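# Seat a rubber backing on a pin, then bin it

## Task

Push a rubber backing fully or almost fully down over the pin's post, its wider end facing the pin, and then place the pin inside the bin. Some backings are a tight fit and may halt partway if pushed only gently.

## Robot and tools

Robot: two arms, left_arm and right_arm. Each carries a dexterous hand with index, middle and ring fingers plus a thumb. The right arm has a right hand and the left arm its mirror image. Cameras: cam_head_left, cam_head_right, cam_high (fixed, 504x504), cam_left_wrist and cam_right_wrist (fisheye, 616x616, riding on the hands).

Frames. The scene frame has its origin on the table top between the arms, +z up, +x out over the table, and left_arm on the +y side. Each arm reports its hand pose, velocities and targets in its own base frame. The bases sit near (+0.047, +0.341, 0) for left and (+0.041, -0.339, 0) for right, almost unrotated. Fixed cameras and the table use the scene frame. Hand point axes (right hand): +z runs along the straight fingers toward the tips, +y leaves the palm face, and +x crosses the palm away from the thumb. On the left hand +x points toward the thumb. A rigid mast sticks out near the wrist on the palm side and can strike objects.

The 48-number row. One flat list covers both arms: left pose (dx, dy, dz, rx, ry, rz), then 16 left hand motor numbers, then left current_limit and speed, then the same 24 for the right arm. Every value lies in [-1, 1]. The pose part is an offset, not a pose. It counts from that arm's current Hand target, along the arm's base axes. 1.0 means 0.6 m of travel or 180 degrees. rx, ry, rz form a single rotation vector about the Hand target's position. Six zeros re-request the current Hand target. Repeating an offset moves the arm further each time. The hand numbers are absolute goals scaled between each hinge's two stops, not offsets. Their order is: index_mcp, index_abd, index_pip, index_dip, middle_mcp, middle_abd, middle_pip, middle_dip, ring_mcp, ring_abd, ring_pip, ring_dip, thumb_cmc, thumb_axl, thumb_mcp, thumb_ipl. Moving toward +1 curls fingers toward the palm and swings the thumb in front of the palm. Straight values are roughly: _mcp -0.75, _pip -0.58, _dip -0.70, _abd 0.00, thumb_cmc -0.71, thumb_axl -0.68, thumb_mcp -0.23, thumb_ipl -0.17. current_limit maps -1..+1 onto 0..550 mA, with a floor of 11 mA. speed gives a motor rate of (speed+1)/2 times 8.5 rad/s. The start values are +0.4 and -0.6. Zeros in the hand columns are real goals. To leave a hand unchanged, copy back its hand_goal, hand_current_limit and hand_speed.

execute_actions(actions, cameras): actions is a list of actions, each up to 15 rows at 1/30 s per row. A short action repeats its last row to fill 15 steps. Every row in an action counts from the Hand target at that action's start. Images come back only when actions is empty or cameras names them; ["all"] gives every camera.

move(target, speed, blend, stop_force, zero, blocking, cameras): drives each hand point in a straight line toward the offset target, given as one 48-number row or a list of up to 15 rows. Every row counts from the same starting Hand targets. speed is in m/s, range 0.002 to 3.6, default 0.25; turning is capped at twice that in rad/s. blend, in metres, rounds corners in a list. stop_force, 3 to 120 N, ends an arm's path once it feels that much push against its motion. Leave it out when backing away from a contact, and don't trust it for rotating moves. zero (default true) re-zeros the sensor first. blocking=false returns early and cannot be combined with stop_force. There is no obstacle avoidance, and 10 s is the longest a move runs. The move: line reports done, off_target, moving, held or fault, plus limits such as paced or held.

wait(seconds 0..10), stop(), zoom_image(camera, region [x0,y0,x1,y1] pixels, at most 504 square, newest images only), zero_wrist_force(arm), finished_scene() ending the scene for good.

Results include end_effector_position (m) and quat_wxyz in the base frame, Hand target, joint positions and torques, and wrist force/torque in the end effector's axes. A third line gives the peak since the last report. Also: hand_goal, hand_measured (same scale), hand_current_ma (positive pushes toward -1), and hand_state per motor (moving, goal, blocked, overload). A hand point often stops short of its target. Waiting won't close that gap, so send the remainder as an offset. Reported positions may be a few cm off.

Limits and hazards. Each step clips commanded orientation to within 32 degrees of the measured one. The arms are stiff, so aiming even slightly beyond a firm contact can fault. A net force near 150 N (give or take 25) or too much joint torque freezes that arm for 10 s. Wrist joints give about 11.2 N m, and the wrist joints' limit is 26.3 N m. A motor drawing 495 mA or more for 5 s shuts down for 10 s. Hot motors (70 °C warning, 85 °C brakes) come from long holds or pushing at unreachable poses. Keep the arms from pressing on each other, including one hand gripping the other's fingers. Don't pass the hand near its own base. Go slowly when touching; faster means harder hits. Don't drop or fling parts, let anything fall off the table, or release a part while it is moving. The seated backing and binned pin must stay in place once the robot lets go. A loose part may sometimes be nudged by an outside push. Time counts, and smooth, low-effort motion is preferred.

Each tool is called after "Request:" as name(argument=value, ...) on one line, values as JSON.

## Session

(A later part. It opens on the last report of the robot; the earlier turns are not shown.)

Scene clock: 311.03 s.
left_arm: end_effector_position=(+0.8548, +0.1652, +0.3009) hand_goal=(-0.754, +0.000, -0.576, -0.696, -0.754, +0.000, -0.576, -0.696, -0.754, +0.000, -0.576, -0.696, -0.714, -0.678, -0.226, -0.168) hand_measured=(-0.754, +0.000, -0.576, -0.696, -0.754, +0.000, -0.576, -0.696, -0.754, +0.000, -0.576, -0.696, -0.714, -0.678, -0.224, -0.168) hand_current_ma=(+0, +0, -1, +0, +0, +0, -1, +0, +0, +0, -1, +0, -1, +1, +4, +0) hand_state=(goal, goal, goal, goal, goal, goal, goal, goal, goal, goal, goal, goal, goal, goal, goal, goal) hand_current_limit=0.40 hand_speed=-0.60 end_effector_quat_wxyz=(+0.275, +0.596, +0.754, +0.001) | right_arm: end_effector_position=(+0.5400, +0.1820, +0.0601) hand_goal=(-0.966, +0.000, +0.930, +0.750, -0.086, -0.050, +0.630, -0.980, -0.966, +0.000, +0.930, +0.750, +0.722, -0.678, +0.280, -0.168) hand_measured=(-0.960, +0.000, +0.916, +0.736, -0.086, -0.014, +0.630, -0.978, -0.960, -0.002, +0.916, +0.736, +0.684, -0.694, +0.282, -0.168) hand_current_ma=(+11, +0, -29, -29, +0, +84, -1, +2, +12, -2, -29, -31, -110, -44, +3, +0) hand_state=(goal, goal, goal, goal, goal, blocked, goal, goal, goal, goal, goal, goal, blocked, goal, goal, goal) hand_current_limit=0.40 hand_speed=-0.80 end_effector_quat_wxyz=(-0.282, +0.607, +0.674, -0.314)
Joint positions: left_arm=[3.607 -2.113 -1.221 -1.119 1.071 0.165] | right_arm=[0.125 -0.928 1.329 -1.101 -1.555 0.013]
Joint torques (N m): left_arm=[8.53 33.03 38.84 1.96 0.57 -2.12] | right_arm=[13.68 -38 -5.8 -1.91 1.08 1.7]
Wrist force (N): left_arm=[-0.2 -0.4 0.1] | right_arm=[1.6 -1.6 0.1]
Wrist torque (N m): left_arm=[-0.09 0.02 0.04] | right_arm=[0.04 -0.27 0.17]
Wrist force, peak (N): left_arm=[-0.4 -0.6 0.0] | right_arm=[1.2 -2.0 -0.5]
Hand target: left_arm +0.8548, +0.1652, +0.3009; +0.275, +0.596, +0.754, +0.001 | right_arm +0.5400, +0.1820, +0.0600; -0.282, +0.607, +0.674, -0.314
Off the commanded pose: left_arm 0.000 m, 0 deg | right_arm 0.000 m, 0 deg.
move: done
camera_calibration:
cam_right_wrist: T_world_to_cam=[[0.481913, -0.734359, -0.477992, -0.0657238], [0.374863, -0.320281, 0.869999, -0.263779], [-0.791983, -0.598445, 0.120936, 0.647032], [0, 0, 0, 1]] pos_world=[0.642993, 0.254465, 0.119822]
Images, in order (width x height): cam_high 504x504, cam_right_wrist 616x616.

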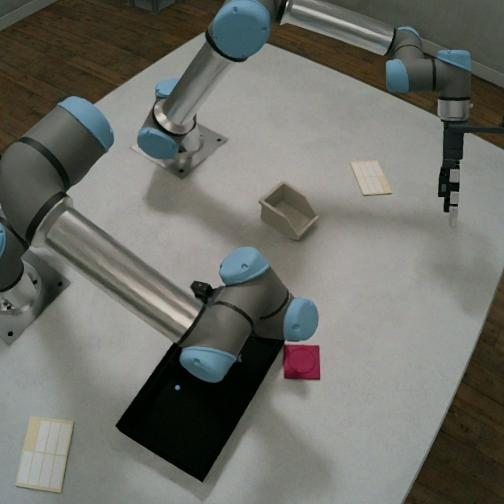

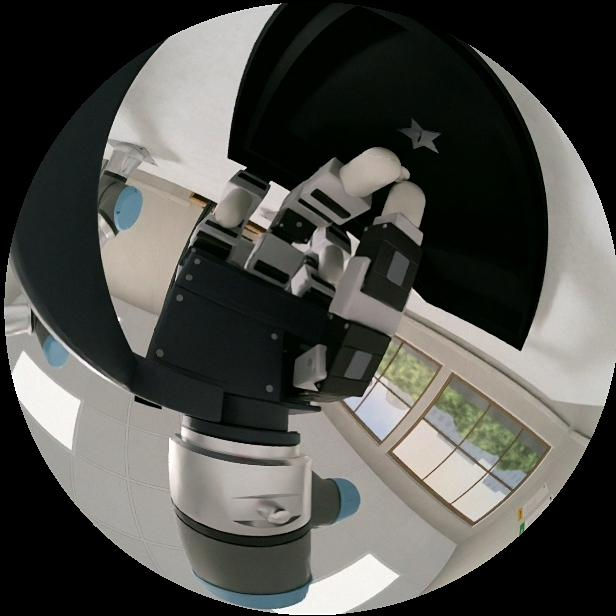

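Request:
move(target=[0,0,0,0,0,0,-0.754,0,-0.576,-0.696,-0.754,0,-0.576,-0.696,-0.754,0,-0.576,-0.696,-0.714,-0.678,-0.226,-0.168,0.4,-0.6,0.0058,0.0017,-0.0333,0,0,0,-0.965,0,0.93,0.75,-0.085,-0.05,0.63,-0.98,-0.965,0,0.93,0.75,0.722,-0.678,0.281,-0.168,0.4,-0.8], speed=0.05, stop_force=5, cameras=["cam_high", "cam_right_wrist"])

Scene clock: 314.03 s.
left_arm: end_effector_position=(+0.8548, +0.1652, +0.3009) hand_goal=(-0.754, +0.000, -0.576, -0.696, -0.754, +0.000, -0.576, -0.696, -0.754, +0.000, -0.576, -0.696, -0.714, -0.678, -0.226, -0.168) hand_measured=(-0.754, +0.000, -0.576, -0.696, -0.754, +0.000, -0.576, -0.696, -0.754, +0.000, -0.576, -0.696, -0.714, -0.678, -0.224, -0.168) hand_current_ma=(+0, +0, -1, +0, +0, +0, -1, +0, +0, +0, -1, +0, -1, +1, +4, +0) hand_state=(goal, goal, goal, goal, goal, goal, goal, goal, goal, goal, goal, goal, goal, goal, goal, goal) hand_current_limit=0.40 hand_speed=-0.60 end_effector_quat_wxyz=(+0.275, +0.596, +0.754, +0.001) | right_arm: end_effector_position=(+0.5435, +0.1830, +0.0400) hand_goal=(-0.966, +0.000, +0.930, +0.750, -0.086, -0.050, +0.630, -0.980, -0.966, +0.000, +0.930, +0.750, +0.722, -0.678, +0.280, -0.168) hand_measured=(-0.960, +0.000, +0.916, +0.736, -0.086, -0.014, +0.630, -0.978, -0.960, -0.002, +0.916, +0.736, +0.684, -0.694, +0.282, -0.168) hand_current_ma=(+11, +0, -29, -29, +0, +84, -1, +2, +12, -2, -29, -31, -110, -44, +3, +0) hand_state=(goal, goal, goal, goal, goal, blocked, goal, goal, goal, goal, goal, goal, blocked, goal, goal, goal) hand_current_limit=0.40 hand_speed=-0.80 end_effector_quat_wxyz=(-0.282, +0.607, +0.674, -0.314)
Joint positions: left_arm=[3.607 -2.113 -1.221 -1.119 1.071 0.165] | right_arm=[0.126 -0.9 1.337 -1.137 -1.555 0.014]
Joint torques (N m): left_arm=[8.59 32.77 37.91 2.09 0.69 -1.86] | right_arm=[13.81 -38.2 -4.08 -2.16 1.2 1.67]
Wrist force (N): left_arm=[-0.2 -0.4 0.0] | right_arm=[1.2 -1.3 0.1]
Wrist torque (N m): left_arm=[-0.08 0.02 0.03] | right_arm=[0.08 -0.21 0.14]
Wrist force, peak (N): left_arm=[-0.3 -0.6 0.0] | right_arm=[1.7 -1.7 0.0]
Hand target: left_arm +0.8548, +0.1652, +0.3009; +0.275, +0.596, +0.754, +0.001 | right_arm +0.5435, +0.1830, +0.0400; -0.282, +0.607, +0.674, -0.314
Off the commanded pose: left_arm 0.000 m, 0 deg | right_arm 0.000 m, 0 deg.
move: done
camera_calibration:
cam_right_wrist: T_world_to_cam=[[0.481913, -0.734359, -0.477992, -0.0762103], [0.374863, -0.320281, 0.869999, -0.247252], [-0.791983, -0.598445, 0.120936, 0.652893], [0, 0, 0, 1]] pos_world=[0.646493, 0.255565, 0.0997224]
Images, in order (width x height): cam_high 504x504, cam_right_wrist 616x616.

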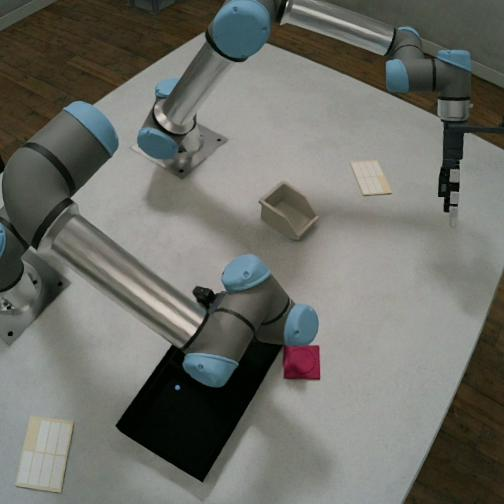

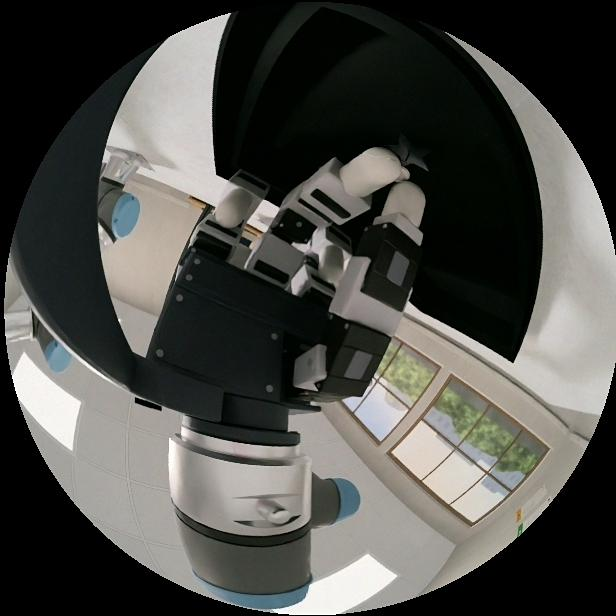

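Request:
zoom_image(camera="cam_right_wrist", region=[375, 125, 445, 195])

Request:
zoom_image(camera="cam_right_wrist", region=[390, 130, 430, 170])

Scaled by 7.200 from the camera's 616x616 image, which has a finer 880x880 frame.

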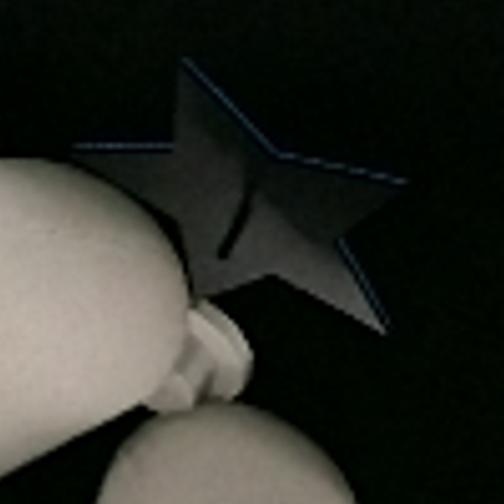

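Scaled by 12.600 from the camera's 616x616 image, which has a finer 880x880 frame.

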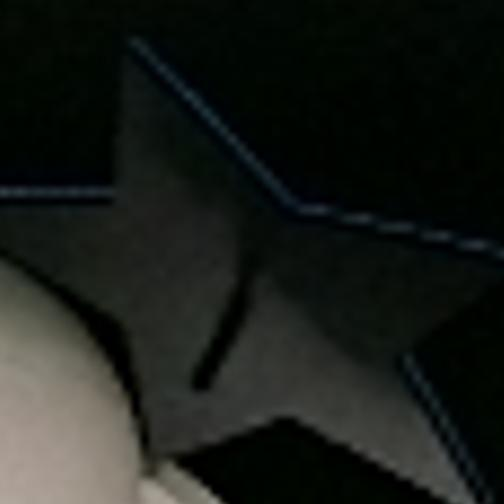

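Request:
move(target=[0,0,0,0,0,0,-0.754,0,-0.576,-0.696,-0.754,0,-0.576,-0.696,-0.754,0,-0.576,-0.696,-0.714,-0.678,-0.226,-0.168,0.4,-0.6,0.0015,0.0002,-0.0067,0,0,0,-0.965,0,0.93,0.75,-0.085,-0.05,0.63,-0.98,-0.965,0,0.93,0.75,0.722,-0.678,0.281,-0.168,0.4,-0.8], speed=0.02, stop_force=4, cameras=["cam_right_wrist"])

Request:
zoom_image(camera="cam_right_wrist", region=[375, 135, 435, 195])

Request:
zoom_image(camera="cam_right_wrist", region=[390, 145, 420, 175])

Scene clock: 318.10 s.
left_arm: end_effector_position=(+0.8548, +0.1652, +0.3009) hand_goal=(-0.754, +0.000, -0.576, -0.696, -0.754, +0.000, -0.576, -0.696, -0.754, +0.000, -0.576, -0.696, -0.714, -0.678, -0.226, -0.168) hand_measured=(-0.754, +0.000, -0.576, -0.696, -0.754, +0.000, -0.576, -0.696, -0.754, +0.000, -0.576, -0.696, -0.714, -0.678, -0.224, -0.168) hand_current_ma=(+0, +0, -1, +0, +0, +0, -1, +0, +0, +0, -1, +0, -1, +1, +4, +0) hand_state=(goal, goal, goal, goal, goal, goal, goal, goal, goal, goal, goal, goal, goal, goal, goal, goal) hand_current_limit=0.40 hand_speed=-0.60 end_effector_quat_wxyz=(+0.275, +0.596, +0.754, +0.001) | right_arm: end_effector_position=(+0.5444, +0.1831, +0.0360) hand_goal=(-0.966, +0.000, +0.930, +0.750, -0.086, -0.050, +0.630, -0.980, -0.966, +0.000, +0.930, +0.750, +0.722, -0.678, +0.280, -0.168) hand_measured=(-0.960, +0.000, +0.916, +0.736, -0.086, -0.014, +0.630, -0.978, -0.960, -0.002, +0.916, +0.736, +0.684, -0.694, +0.282, -0.168) hand_current_ma=(+11, +0, -29, -29, +0, +84, -1, +2, +12, -2, -29, -31, -110, -44, +3, +0) hand_state=(goal, goal, goal, goal, goal, blocked, goal, goal, goal, goal, goal, goal, blocked, goal, goal, goal) hand_current_limit=0.40 hand_speed=-0.80 end_effector_quat_wxyz=(-0.282, +0.607, +0.674, -0.314)
Joint positions: left_arm=[3.607 -2.113 -1.221 -1.119 1.071 0.165] | right_arm=[0.126 -0.894 1.338 -1.143 -1.555 0.014]
Joint torques (N m): left_arm=[8.78 34.1 37.91 2.03 0.59 -1.68] | right_arm=[12.73 -38.17 -4.49 -2.09 1.17 1.83]
Wrist force (N): left_arm=[-0.3 -0.5 0.1] | right_arm=[1.4 -1.4 -0.1]
Wrist torque (N m): left_arm=[-0.09 0.03 0.03] | right_arm=[0.07 -0.23 0.16]
Wrist force, peak (N): left_arm=[-0.3 -0.6 0.2] | right_arm=[1.4 -1.8 0.1]
Hand target: left_arm +0.8548, +0.1652, +0.3009; +0.275, +0.596, +0.754, +0.001 | right_arm +0.5444, +0.1831, +0.0360; -0.282, +0.607, +0.674, -0.314
Off the commanded pose: left_arm 0.000 m, 0 deg | right_arm 0.000 m, 0 deg.
move: done
camera_calibration:
cam_right_wrist: T_world_to_cam=[[0.481913, -0.734359, -0.477992, -0.0784826], [0.374863, -0.320281, 0.869999, -0.244077], [-0.791983, -0.598445, 0.120936, 0.65415], [0, 0, 0, 1]] pos_world=[0.647393, 0.255665, 0.0957224]
Images, in order (width x height): cam_right_wrist 616x616.

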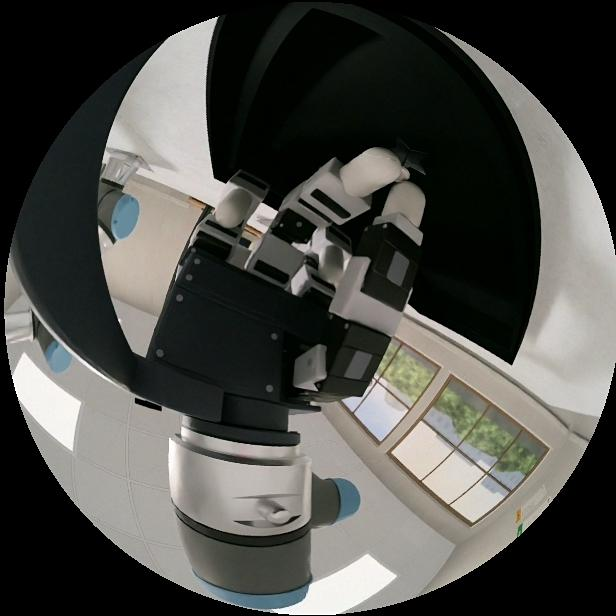

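Scaled by 8.400 from the camera's 616x616 image, which has a finer 880x880 frame.

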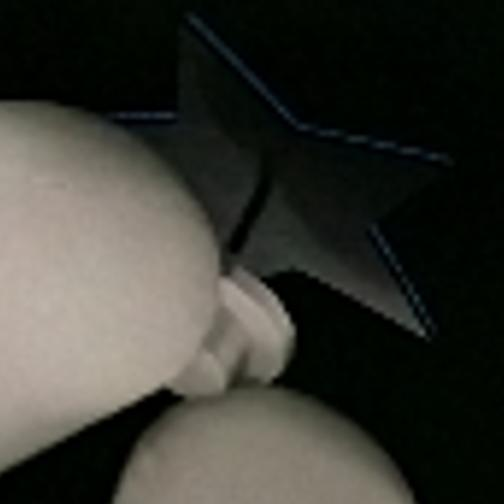

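Scaled by 16.800 from the camera's 616x616 image, which has a finer 880x880 frame.

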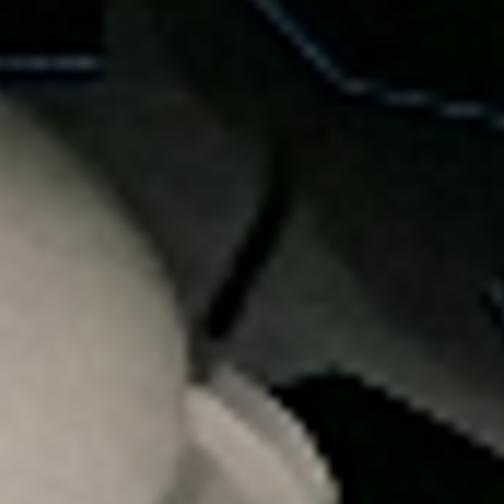

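Request:
move(target=[0,0,0,0,0,0,-0.754,0,-0.576,-0.696,-0.754,0,-0.576,-0.696,-0.754,0,-0.576,-0.696,-0.714,-0.678,-0.226,-0.168,0.4,-0.6,0.0003,0.0003,-0.0142,0,0,0,-0.965,0,0.93,0.75,-0.085,-0.05,0.63,-0.98,-0.965,0,0.93,0.75,0.722,-0.678,0.281,-0.168,0.4,-0.8], speed=0.01, stop_force=3, cameras=["cam_right_wrist"])

Request:
zoom_image(camera="cam_right_wrist", region=[375, 135, 435, 195])

Request:
zoom_image(camera="cam_right_wrist", region=[385, 150, 425, 190])

Scene clock: 320.60 s.
left_arm: end_effector_position=(+0.8548, +0.1652, +0.3009) hand_goal=(-0.754, +0.000, -0.576, -0.696, -0.754, +0.000, -0.576, -0.696, -0.754, +0.000, -0.576, -0.696, -0.714, -0.678, -0.226, -0.168) hand_measured=(-0.754, +0.000, -0.576, -0.696, -0.754, +0.000, -0.576, -0.696, -0.754, +0.000, -0.576, -0.696, -0.714, -0.678, -0.224, -0.168) hand_current_ma=(+0, +0, -1, +0, +0, +0, -1, +0, +0, +0, -1, +0, -1, +1, +4, +0) hand_state=(goal, goal, goal, goal, goal, goal, goal, goal, goal, goal, goal, goal, goal, goal, goal, goal) hand_current_limit=0.40 hand_speed=-0.60 end_effector_quat_wxyz=(+0.275, +0.596, +0.754, +0.001) | right_arm: end_effector_position=(+0.5445, +0.1832, +0.0308) hand_goal=(-0.966, +0.000, +0.930, +0.750, -0.086, -0.050, +0.630, -0.980, -0.966, +0.000, +0.930, +0.750, +0.722, -0.678, +0.280, -0.168) hand_measured=(-0.960, +0.000, +0.916, +0.736, -0.084, -0.020, +0.632, -0.978, -0.960, -0.002, +0.916, +0.736, +0.684, -0.696, +0.282, -0.168) hand_current_ma=(+11, +0, -29, -29, +3, +67, +1, +2, +12, -2, -29, -31, -110, -49, +3, +0) hand_state=(goal, goal, goal, goal, goal, blocked, goal, goal, goal, goal, goal, goal, blocked, goal, goal, goal) hand_current_limit=0.40 hand_speed=-0.80 end_effector_quat_wxyz=(-0.282, +0.607, +0.674, -0.314)
Joint positions: left_arm=[3.607 -2.113 -1.221 -1.119 1.071 0.165] | right_arm=[0.126 -0.888 1.342 -1.154 -1.554 0.014]
Joint torques (N m): left_arm=[8.72 33.41 38.43 2.1 0.42 -1.33] | right_arm=[10.42 -53.75 -32.42 1.6 0.52 0.54]
Wrist force (N): left_arm=[-0.1 -0.2 0.1] | right_arm=[1.0 -2.0 -0.3]
Wrist torque (N m): left_arm=[-0.06 0.01 0.04] | right_arm=[0.03 -0.21 0.15]
Wrist force, peak (N): left_arm=[-0.1 -0.6 0.0] | right_arm=[0.7 -3.4 -2.5]
Hand target: left_arm +0.8548, +0.1652, +0.3009; +0.275, +0.596, +0.754, +0.001 | right_arm +0.5445, +0.1832, +0.0308; -0.282, +0.607, +0.674, -0.314 (not the last commanded pose)
Off the commanded pose: left_arm 0.000 m, 0 deg | right_arm 0.003 m, 0 deg.
move: contact (right_arm)
camera_calibration:
cam_right_wrist: T_world_to_cam=[[0.481931, -0.734375, -0.47795, -0.0810021], [0.37484, -0.320245, 0.870022, -0.239468], [-0.791983, -0.598445, 0.120937, 0.65493], [0, 0, 0, 1]] pos_world=[0.647493, 0.255765, 0.0904225]
Images, in order (width x height): cam_right_wrist 616x616.

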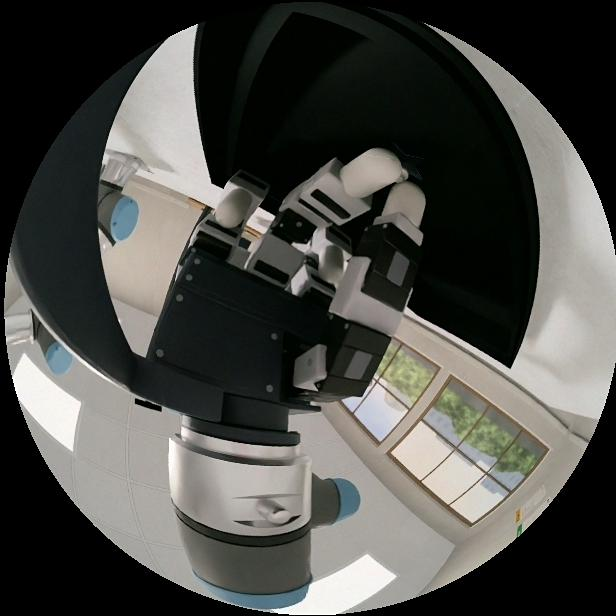

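Scaled by 8.400 from the camera's 616x616 image, which has a finer 880x880 frame.

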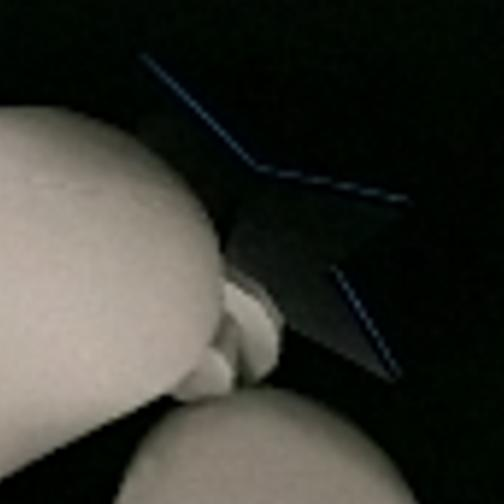

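Scaled by 12.600 from the camera's 616x616 image, which has a finer 880x880 frame.

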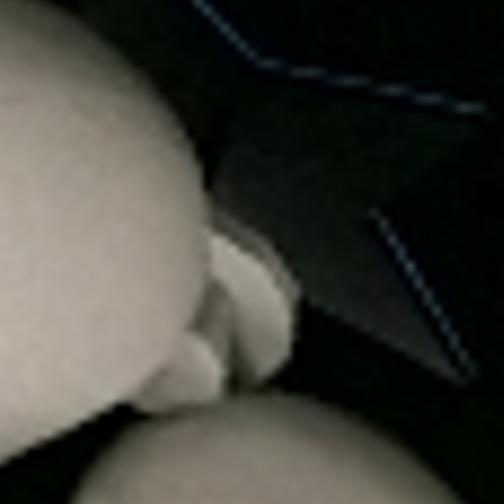

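Request:
move(target=[0,0,0,0,0,0,-0.754,0,-0.576,-0.696,-0.754,0,-0.576,-0.696,-0.754,0,-0.576,-0.696,-0.714,-0.678,-0.226,-0.168,0.4,-0.6,0,0,0.0133,0,0,0,-0.965,0,0.93,0.75,-0.085,-0.05,0.63,-0.98,-0.965,0,0.93,0.75,0.722,-0.678,0.281,-0.168,0.4,-0.8], speed=0.02, cameras=["cam_right_wrist"])

Request:
zoom_image(camera="cam_right_wrist", region=[375, 135, 435, 195])

Request:
zoom_image(camera="cam_right_wrist", region=[385, 150, 425, 190])

Scene clock: 321.83 s.
left_arm: end_effector_position=(+0.8548, +0.1652, +0.3009) hand_goal=(-0.754, +0.000, -0.576, -0.696, -0.754, +0.000, -0.576, -0.696, -0.754, +0.000, -0.576, -0.696, -0.714, -0.678, -0.226, -0.168) hand_measured=(-0.754, +0.000, -0.576, -0.696, -0.754, +0.000, -0.576, -0.696, -0.754, +0.000, -0.576, -0.696, -0.714, -0.678, -0.224, -0.168) hand_current_ma=(+0, +0, -1, +0, +0, +0, -1, +0, +0, +0, -1, +0, -1, +1, +4, +0) hand_state=(goal, goal, goal, goal, goal, goal, goal, goal, goal, goal, goal, goal, goal, goal, goal, goal) hand_current_limit=0.40 hand_speed=-0.60 end_effector_quat_wxyz=(+0.275, +0.596, +0.754, +0.001) | right_arm: end_effector_position=(+0.5445, +0.1832, +0.0386) hand_goal=(-0.966, +0.000, +0.930, +0.750, -0.086, -0.050, +0.630, -0.980, -0.966, +0.000, +0.930, +0.750, +0.722, -0.678, +0.280, -0.168) hand_measured=(-0.960, +0.000, +0.916, +0.736, -0.086, -0.020, +0.628, -0.978, -0.960, -0.002, +0.916, +0.736, +0.684, -0.696, +0.282, -0.168) hand_current_ma=(+11, +0, -29, -29, +0, +67, -2, +1, +12, -2, -29, -31, -110, -49, +4, +0) hand_state=(goal, goal, goal, goal, goal, blocked, goal, goal, goal, goal, goal, goal, blocked, goal, goal, goal) hand_current_limit=0.40 hand_speed=-0.80 end_effector_quat_wxyz=(-0.282, +0.607, +0.674, -0.314)
Joint positions: left_arm=[3.607 -2.113 -1.221 -1.119 1.071 0.165] | right_arm=[0.126 -0.896 1.335 -1.138 -1.554 0.014]
Joint torques (N m): left_arm=[9.08 33.78 38.22 2.11 0.53 -1.23] | right_arm=[6.92 -53.4 -31.82 1.77 0.1 -0.79]
Wrist force (N): left_arm=[-0.2 -0.3 0.0] | right_arm=[1.5 -1.4 0.2]
Wrist torque (N m): left_arm=[-0.07 0.02 0.04] | right_arm=[0.05 -0.24 0.17]
Wrist force, peak (N): left_arm=[-0.3 -0.6 0.0] | right_arm=[1.3 -2.2 -0.2]
Hand target: left_arm +0.8548, +0.1652, +0.3009; +0.275, +0.596, +0.754, +0.001 | right_arm +0.5445, +0.1832, +0.0387; -0.282, +0.607, +0.674, -0.314
Off the commanded pose: left_arm 0.000 m, 0 deg | right_arm 0.000 m, 0 deg.
move: done
camera_calibration:
cam_right_wrist: T_world_to_cam=[[0.481931, -0.734375, -0.47795, -0.0772263], [0.37484, -0.320245, 0.870022, -0.246341], [-0.791983, -0.598445, 0.120937, 0.653974], [0, 0, 0, 1]] pos_world=[0.647493, 0.255765, 0.0983225]
Images, in order (width x height): cam_right_wrist 616x616.

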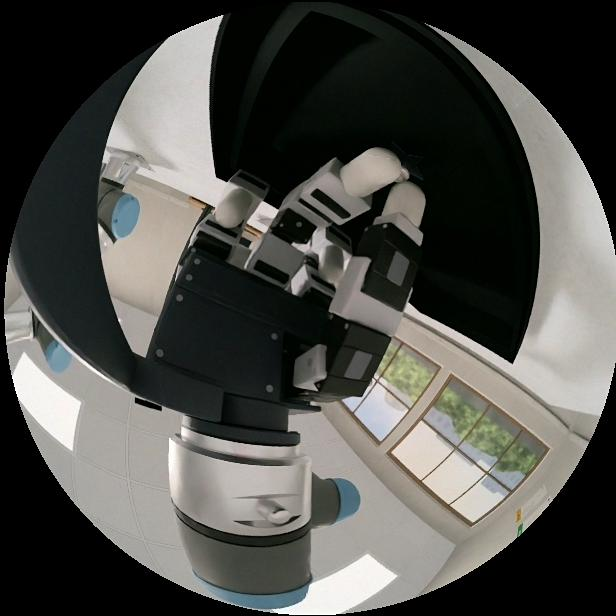

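Scaled by 8.400 from the camera's 616x616 image, which has a finer 880x880 frame.

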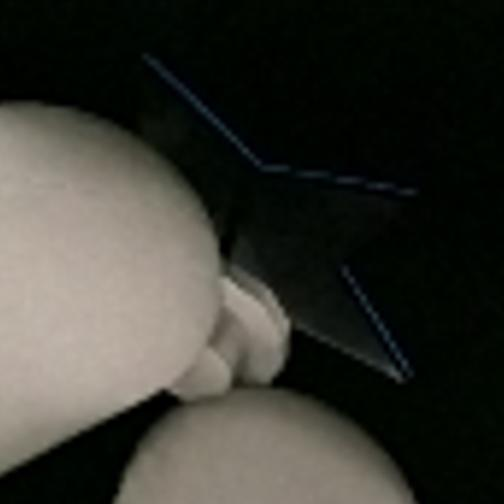

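Scaled by 12.600 from the camera's 616x616 image, which has a finer 880x880 frame.

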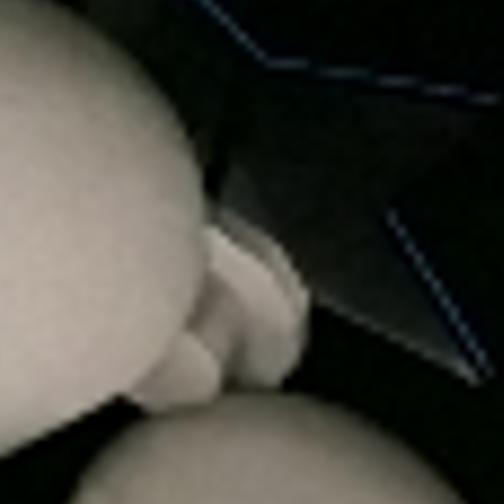

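Request:
move(target=[0,0,0,0,0,0,-0.754,0,-0.576,-0.696,-0.754,0,-0.576,-0.696,-0.754,0,-0.576,-0.696,-0.714,-0.678,-0.226,-0.168,0.4,-0.6,0,0,-0.0253,0,0,0,-0.965,0,0.93,0.75,-0.085,-0.05,0.63,-0.98,-0.965,0,0.93,0.75,0.722,-0.678,0.281,-0.168,0.4,-0.8], speed=0.01, stop_force=7, cameras=["cam_right_wrist"])

Request:
zoom_image(camera="cam_right_wrist", region=[375, 135, 435, 195])

Request:
zoom_image(camera="cam_right_wrist", region=[385, 150, 425, 190])

Scene clock: 326.23 s.
left_arm: end_effector_position=(+0.8548, +0.1652, +0.3009) hand_goal=(-0.754, +0.000, -0.576, -0.696, -0.754, +0.000, -0.576, -0.696, -0.754, +0.000, -0.576, -0.696, -0.714, -0.678, -0.226, -0.168) hand_measured=(-0.754, +0.000, -0.576, -0.696, -0.754, +0.000, -0.576, -0.696, -0.754, +0.000, -0.576, -0.696, -0.714, -0.678, -0.224, -0.168) hand_current_ma=(+0, +0, -1, +0, +0, +0, -1, +0, +0, +0, -1, +0, -1, +1, +4, +0) hand_state=(goal, goal, goal, goal, goal, goal, goal, goal, goal, goal, goal, goal, goal, goal, goal, goal) hand_current_limit=0.40 hand_speed=-0.60 end_effector_quat_wxyz=(+0.275, +0.596, +0.754, +0.001) | right_arm: end_effector_position=(+0.5445, +0.1832, +0.0247) hand_goal=(-0.966, +0.000, +0.930, +0.750, -0.086, -0.050, +0.630, -0.980, -0.966, +0.000, +0.930, +0.750, +0.722, -0.678, +0.280, -0.168) hand_measured=(-0.962, +0.000, +0.916, +0.736, -0.078, -0.028, +0.638, -0.976, -0.960, -0.002, +0.916, +0.736, +0.684, -0.696, +0.282, -0.168) hand_current_ma=(+8, +0, -29, -29, +15, +46, +13, +5, +12, -2, -29, -31, -111, -56, +6, +1) hand_state=(goal, goal, goal, goal, goal, blocked, goal, goal, goal, goal, goal, goal, blocked, goal, goal, goal) hand_current_limit=0.40 hand_speed=-0.80 end_effector_quat_wxyz=(-0.282, +0.607, +0.674, -0.314)
Joint positions: left_arm=[3.607 -2.113 -1.221 -1.119 1.071 0.165] | right_arm=[0.126 -0.881 1.348 -1.166 -1.554 0.014]
Joint torques (N m): left_arm=[8.79 34.66 38.43 2.1 0.49 -0.75] | right_arm=[-2.01 -52.88 -31.58 1.42 -0.8 -1.14]
Wrist force (N): left_arm=[-0.3 -0.3 -0.1] | right_arm=[0.9 -3.5 -1.0]
Wrist torque (N m): left_arm=[-0.05 0.03 0.02] | right_arm=[-0.04 -0.23 0.16]
Wrist force, peak (N): left_arm=[-0.3 -0.6 0.0] | right_arm=[0.5 -5.8 -5.8]
Hand target: left_arm +0.8548, +0.1652, +0.3009; +0.275, +0.596, +0.754, +0.001 | right_arm +0.5445, +0.1832, +0.0247; -0.282, +0.607, +0.674, -0.314 (not the last commanded pose)
Off the commanded pose: left_arm 0.000 m, 0 deg | right_arm 0.001 m, 0 deg.
move: contact (right_arm)
camera_calibration:
cam_right_wrist: T_world_to_cam=[[0.48199, -0.734331, -0.477958, -0.0839661], [0.374865, -0.320225, 0.870018, -0.234182], [-0.791936, -0.59851, 0.12093, 0.655653], [0, 0, 0, 1]] pos_world=[0.647493, 0.255765, 0.0843224]
Images, in order (width x height): cam_right_wrist 616x616.

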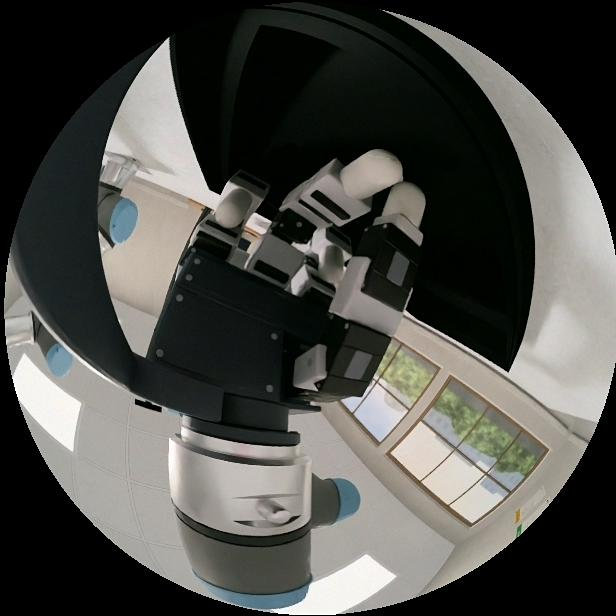

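Scaled by 8.400 from the camera's 616x616 image, which has a finer 880x880 frame.

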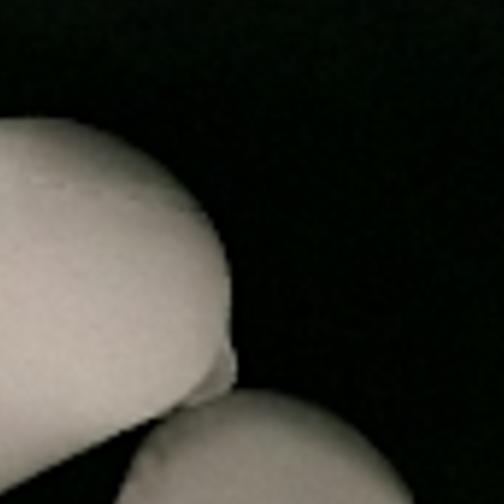

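Scaled by 12.600 from the camera's 616x616 image, which has a finer 880x880 frame.

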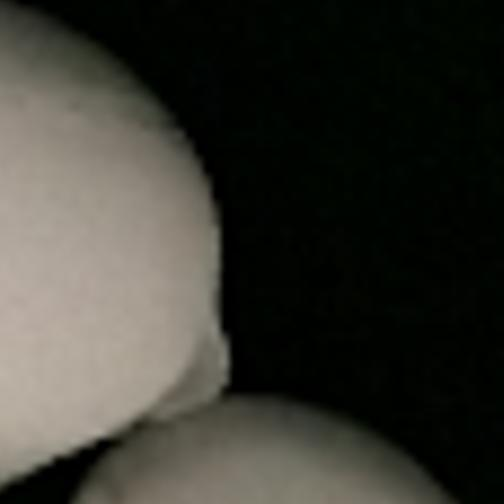

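Request:
move(target=[0,0,0,0,0,0,-0.754,0,-0.576,-0.696,-0.754,0,-0.576,-0.696,-0.754,0,-0.576,-0.696,-0.714,-0.678,-0.226,-0.168,0.4,-0.6,0,0,0.010,0,0,0,-0.965,0,0.93,0.75,-0.085,-0.05,0.63,-0.98,-0.965,0,0.93,0.75,0.722,-0.678,0.281,-0.168,0.4,-0.8], speed=0.02, cameras=["cam_right_wrist", "cam_high"])

Request:
zoom_image(camera="cam_right_wrist", region=[375, 135, 435, 195])

Request:
zoom_image(camera="cam_high", region=[210, 330, 270, 390])

Scene clock: 327.80 s.
left_arm: end_effector_position=(+0.8548, +0.1652, +0.3009) hand_goal=(-0.754, +0.000, -0.576, -0.696, -0.754, +0.000, -0.576, -0.696, -0.754, +0.000, -0.576, -0.696, -0.714, -0.678, -0.226, -0.168) hand_measured=(-0.754, +0.000, -0.576, -0.696, -0.754, +0.000, -0.576, -0.696, -0.754, +0.000, -0.576, -0.696, -0.714, -0.678, -0.224, -0.168) hand_current_ma=(+0, +0, -1, +0, +0, +0, -1, +0, +0, +0, -1, +0, -1, +1, +4, +0) hand_state=(goal, goal, goal, goal, goal, goal, goal, goal, goal, goal, goal, goal, goal, goal, goal, goal) hand_current_limit=0.40 hand_speed=-0.60 end_effector_quat_wxyz=(+0.275, +0.596, +0.754, +0.001) | right_arm: end_effector_position=(+0.5445, +0.1832, +0.0306) hand_goal=(-0.966, +0.000, +0.930, +0.750, -0.086, -0.050, +0.630, -0.980, -0.966, +0.000, +0.930, +0.750, +0.722, -0.678, +0.280, -0.168) hand_measured=(-0.960, +0.000, +0.916, +0.736, -0.080, -0.028, +0.632, -0.976, -0.960, -0.002, +0.916, +0.736, +0.684, -0.696, +0.284, -0.168) hand_current_ma=(+10, +0, -29, -29, +13, +46, +4, +5, +12, -2, -29, -31, -111, -56, +7, +1) hand_state=(goal, goal, goal, goal, goal, blocked, goal, goal, goal, goal, goal, goal, blocked, goal, goal, goal) hand_current_limit=0.40 hand_speed=-0.80 end_effector_quat_wxyz=(-0.282, +0.607, +0.674, -0.314)
Joint positions: left_arm=[3.607 -2.113 -1.221 -1.119 1.071 0.165] | right_arm=[0.126 -0.887 1.343 -1.154 -1.554 0.014]
Joint torques (N m): left_arm=[8.45 34.49 38.07 2.04 0.59 -0.75] | right_arm=[-1.58 -54.92 -31.86 1.76 -0.73 -0.94]
Wrist force (N): left_arm=[-0.2 -0.2 0.0] | right_arm=[1.4 -1.4 0.3]
Wrist torque (N m): left_arm=[-0.06 0.01 0.04] | right_arm=[0.05 -0.24 0.17]
Wrist force, peak (N): left_arm=[-0.4 -0.6 -0.2] | right_arm=[0.7 -3.9 -1.2]
Hand target: left_arm +0.8548, +0.1652, +0.3009; +0.275, +0.596, +0.754, +0.001 | right_arm +0.5445, +0.1832, +0.0307; -0.282, +0.607, +0.674, -0.314
Off the commanded pose: left_arm 0.000 m, 0 deg | right_arm 0.000 m, 0 deg.
move: done
camera_calibration:
cam_right_wrist: T_world_to_cam=[[0.48199, -0.734331, -0.477958, -0.0811462], [0.374865, -0.320225, 0.870018, -0.239315], [-0.791936, -0.59851, 0.12093, 0.65494], [0, 0, 0, 1]] pos_world=[0.647493, 0.255765, 0.0902224]
Images, in order (width x height): cam_high 504x504, cam_right_wrist 616x616.

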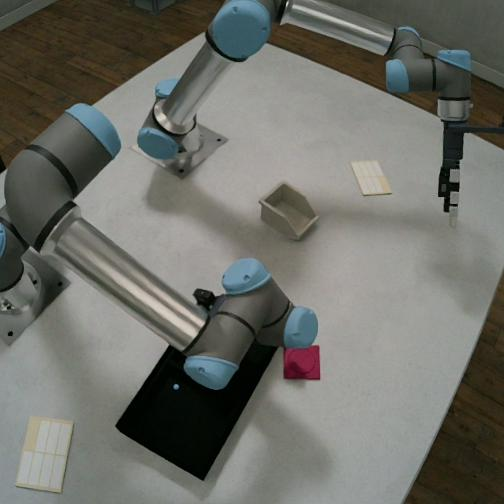

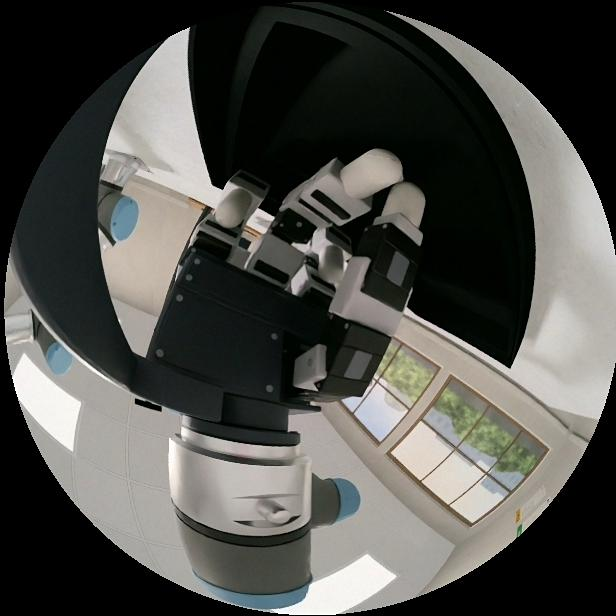

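Scaled by 8.400 from the camera's 616x616 image, which has a finer 880x880 frame.

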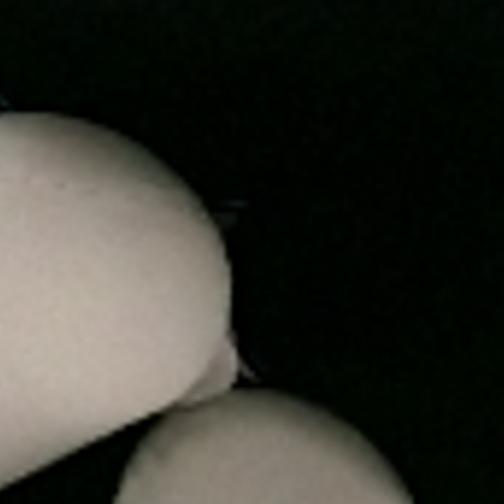

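Scaled by 8.400 from the camera's 504x504 image, which has a finer 720x720 frame.

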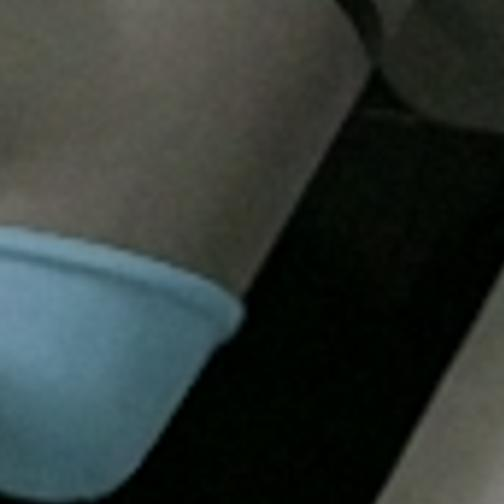

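Request:
move(target=[0,0,0,0,0,0,-0.754,0,-0.576,-0.696,-0.754,0,-0.576,-0.696,-0.754,0,-0.576,-0.696,-0.714,-0.678,-0.226,-0.168,0.4,-0.6,0,0,0.015,0,0,0,-0.965,0,0.93,0.75,-0.085,-0.05,0.63,-0.98,-0.965,0,0.93,0.75,0.722,-0.678,0.281,-0.168,0.4,-0.8], speed=0.02, cameras=["cam_right_wrist"])

Request:
zoom_image(camera="cam_right_wrist", region=[375, 125, 445, 195])

Request:
zoom_image(camera="cam_right_wrist", region=[340, 80, 460, 200])

Scene clock: 328.87 s.
left_arm: end_effector_position=(+0.8548, +0.1652, +0.3009) hand_goal=(-0.754, +0.000, -0.576, -0.696, -0.754, +0.000, -0.576, -0.696, -0.754, +0.000, -0.576, -0.696, -0.714, -0.678, -0.226, -0.168) hand_measured=(-0.754, +0.000, -0.576, -0.696, -0.754, +0.000, -0.576, -0.696, -0.754, +0.000, -0.576, -0.696, -0.714, -0.678, -0.224, -0.168) hand_current_ma=(+0, +0, -1, +0, +0, +0, -1, +0, +0, +0, -1, +0, -1, +1, +4, +0) hand_state=(goal, goal, goal, goal, goal, goal, goal, goal, goal, goal, goal, goal, goal, goal, goal, goal) hand_current_limit=0.40 hand_speed=-0.60 end_effector_quat_wxyz=(+0.275, +0.596, +0.754, +0.001) | right_arm: end_effector_position=(+0.5445, +0.1832, +0.0396) hand_goal=(-0.966, +0.000, +0.930, +0.750, -0.086, -0.050, +0.630, -0.980, -0.966, +0.000, +0.930, +0.750, +0.722, -0.678, +0.280, -0.168) hand_measured=(-0.960, +0.000, +0.916, +0.736, -0.080, -0.028, +0.632, -0.976, -0.960, -0.002, +0.916, +0.736, +0.684, -0.696, +0.284, -0.168) hand_current_ma=(+10, +0, -29, -29, +13, +46, +4, +5, +12, -2, -29, -31, -111, -56, +7, +1) hand_state=(goal, goal, goal, goal, goal, blocked, goal, goal, goal, goal, goal, goal, blocked, goal, goal, goal) hand_current_limit=0.40 hand_speed=-0.80 end_effector_quat_wxyz=(-0.282, +0.607, +0.674, -0.314)
Joint positions: left_arm=[3.607 -2.113 -1.221 -1.119 1.071 0.165] | right_arm=[0.126 -0.897 1.334 -1.136 -1.554 0.014]
Joint torques (N m): left_arm=[8.77 33.75 38.38 2.25 0.61 -0.71] | right_arm=[-1.16 -52.7 -30.93 1.62 -0.58 -0.94]
Wrist force (N): left_arm=[-0.1 -0.5 0.2] | right_arm=[1.4 -1.1 0.0]
Wrist torque (N m): left_arm=[-0.11 0.01 0.04] | right_arm=[0.11 -0.24 0.18]
Wrist force, peak (N): left_arm=[-0.2 -0.5 -0.1] | right_arm=[1.6 -1.6 0.1]
Hand target: left_arm +0.8548, +0.1652, +0.3009; +0.275, +0.596, +0.754, +0.001 | right_arm +0.5445, +0.1832, +0.0397; -0.282, +0.607, +0.674, -0.314
Off the commanded pose: left_arm 0.000 m, 0 deg | right_arm 0.000 m, 0 deg.
move: done
camera_calibration:
cam_right_wrist: T_world_to_cam=[[0.48199, -0.734331, -0.477958, -0.0768445], [0.374865, -0.320225, 0.870018, -0.247146], [-0.791936, -0.59851, 0.12093, 0.653852], [0, 0, 0, 1]] pos_world=[0.647493, 0.255765, 0.0992224]
Images, in order (width x height): cam_right_wrist 616x616.

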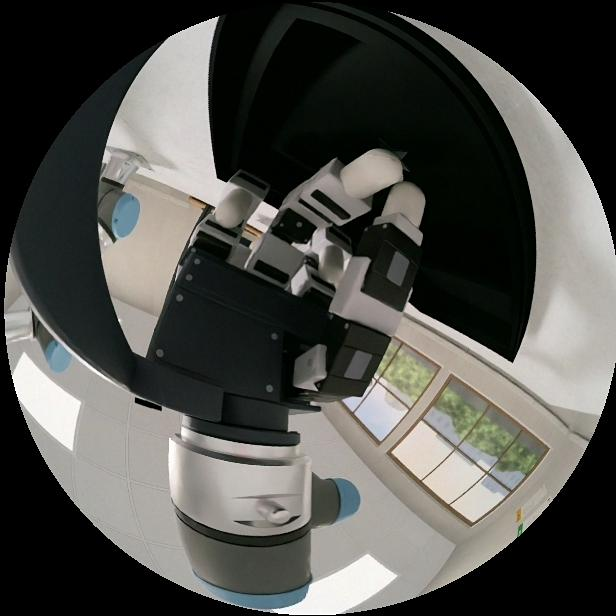

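Scaled by 7.200 from the camera's 616x616 image, which has a finer 880x880 frame.

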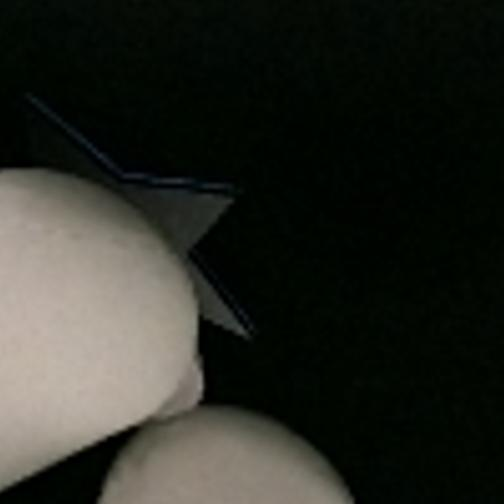

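Scaled by 4.200 from the camera's 616x616 image, which has a finer 880x880 frame.

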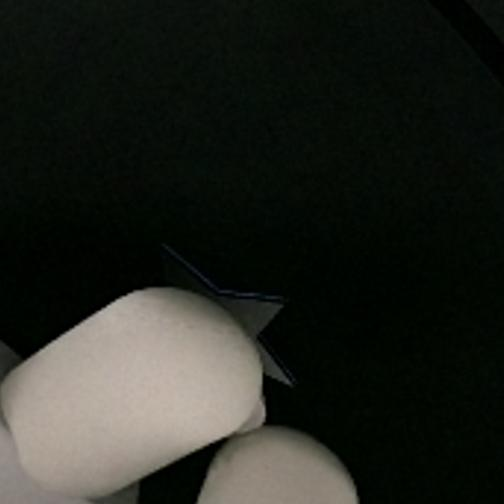

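Request:
zoom_image(camera="cam_right_wrist", region=[385, 165, 415, 195])

Request:
zoom_image(camera="cam_high", region=[150, 330, 290, 470])

Scaled by 16.800 from the camera's 616x616 image, which has a finer 880x880 frame.

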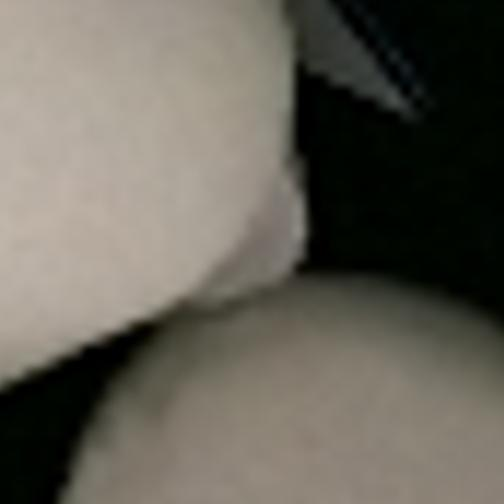

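This scene's latest camera images include none from cam_high. They are from: cam_right_wrist. cam_high's image comes with the result of a call that names it in "cameras".

Request:
move(target=[0,0,0,0,0,0,-0.754,0,-0.576,-0.696,-0.754,0,-0.576,-0.696,-0.754,0,-0.576,-0.696,-0.714,-0.678,-0.226,-0.168,0.4,-0.6,0.0333,-0.0333,0.0067,0,0,0,-0.965,0,0.93,0.75,-0.085,-0.05,0.63,-0.98,-0.965,0,0.93,0.75,0.722,-0.678,0.281,-0.168,0.4,-0.8], speed=0.05, cameras=["cam_right_wrist", "cam_high"])

Request:
zoom_image(camera="cam_right_wrist", region=[330, 90, 430, 190])

Request:
zoom_image(camera="cam_high", region=[200, 320, 280, 400])

Scene clock: 331.70 s.
left_arm: end_effector_position=(+0.8548, +0.1652, +0.3009) hand_goal=(-0.754, +0.000, -0.576, -0.696, -0.754, +0.000, -0.576, -0.696, -0.754, +0.000, -0.576, -0.696, -0.714, -0.678, -0.226, -0.168) hand_measured=(-0.754, +0.000, -0.576, -0.696, -0.754, +0.000, -0.576, -0.696, -0.754, +0.000, -0.576, -0.696, -0.714, -0.678, -0.224, -0.168) hand_current_ma=(+0, +0, -1, +0, +0, +0, -1, +0, +0, +0, -1, +0, -1, +1, +4, +0) hand_state=(goal, goal, goal, goal, goal, goal, goal, goal, goal, goal, goal, goal, goal, goal, goal, goal) hand_current_limit=0.40 hand_speed=-0.60 end_effector_quat_wxyz=(+0.275, +0.596, +0.754, +0.001) | right_arm: end_effector_position=(+0.5644, +0.1633, +0.0437) hand_goal=(-0.966, +0.000, +0.930, +0.750, -0.086, -0.050, +0.630, -0.980, -0.966, +0.000, +0.930, +0.750, +0.722, -0.678, +0.280, -0.168) hand_measured=(-0.960, +0.000, +0.916, +0.736, -0.080, -0.028, +0.632, -0.976, -0.960, -0.002, +0.916, +0.736, +0.684, -0.696, +0.284, -0.168) hand_current_ma=(+10, +0, -29, -29, +13, +46, +3, +5, +12, -2, -29, -31, -111, -56, +7, +1) hand_state=(goal, goal, goal, goal, goal, blocked, goal, goal, goal, goal, goal, goal, blocked, goal, goal, goal) hand_current_limit=0.40 hand_speed=-0.80 end_effector_quat_wxyz=(-0.282, +0.607, +0.674, -0.314)
Joint positions: left_arm=[3.607 -2.113 -1.221 -1.119 1.071 0.165] | right_arm=[0.095 -0.871 1.277 -1.105 -1.579 -0.007]
Joint torques (N m): left_arm=[8.19 33.86 38.42 2.22 0.41 -0.34] | right_arm=[-11.32 -40.56 -33.43 1.55 -1.38 -1.45]
Wrist force (N): left_arm=[-0.3 -0.4 0.2] | right_arm=[1.5 -1.1 0.1]
Wrist torque (N m): left_arm=[-0.10 0.03 0.03] | right_arm=[0.09 -0.27 0.27]
Wrist force, peak (N): left_arm=[-0.3 -0.6 0.0] | right_arm=[1.9 -1.5 0.1]
Hand target: left_arm +0.8548, +0.1652, +0.3009; +0.275, +0.596, +0.754, +0.001 | right_arm +0.5645, +0.1633, +0.0437; -0.282, +0.607, +0.674, -0.314
Off the commanded pose: left_arm 0.000 m, 0 deg | right_arm 0.000 m, 0 deg.
move: done
camera_calibration:
cam_right_wrist: T_world_to_cam=[[0.48199, -0.734331, -0.477958, -0.0990897], [0.374865, -0.320225, 0.870018, -0.264545], [-0.791936, -0.59851, 0.12093, 0.657205], [0, 0, 0, 1]] pos_world=[0.667393, 0.235865, 0.103322]
Images, in order (width x height): cam_high 504x504, cam_right_wrist 616x616.

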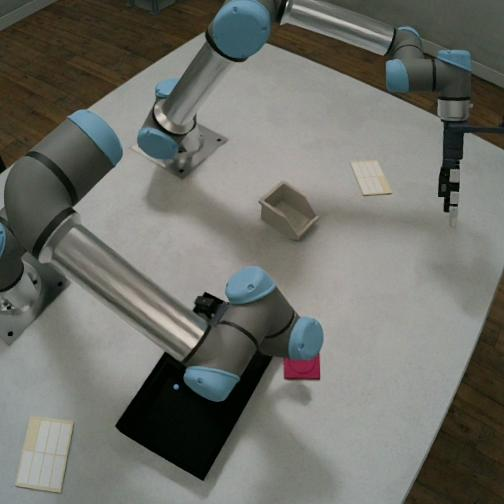

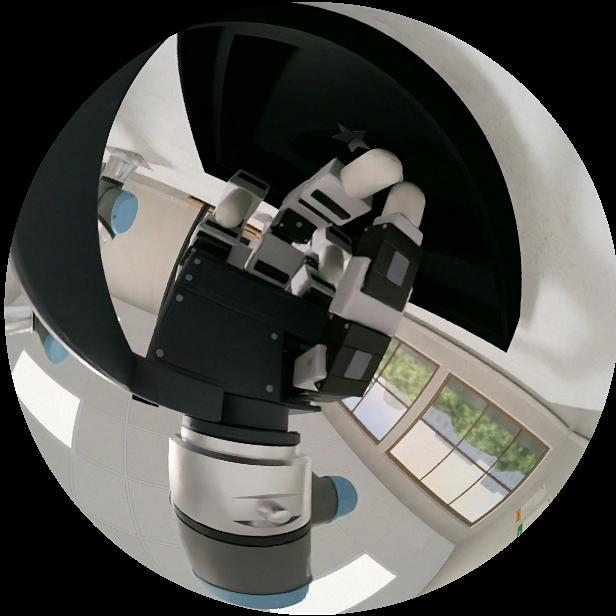

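Scaled by 5.040 from the camera's 616x616 image, which has a finer 880x880 frame.

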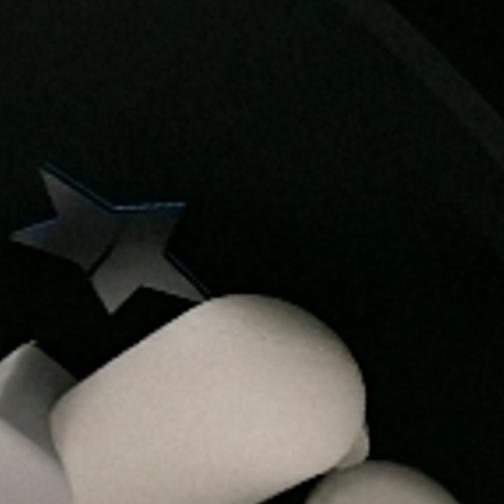

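Scaled by 6.300 from the camera's 504x504 image, which has a finer 720x720 frame.

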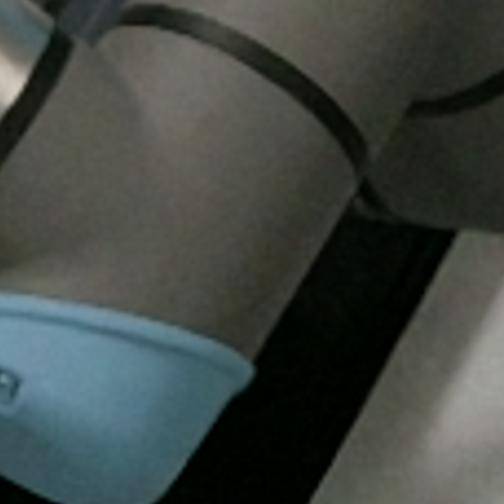

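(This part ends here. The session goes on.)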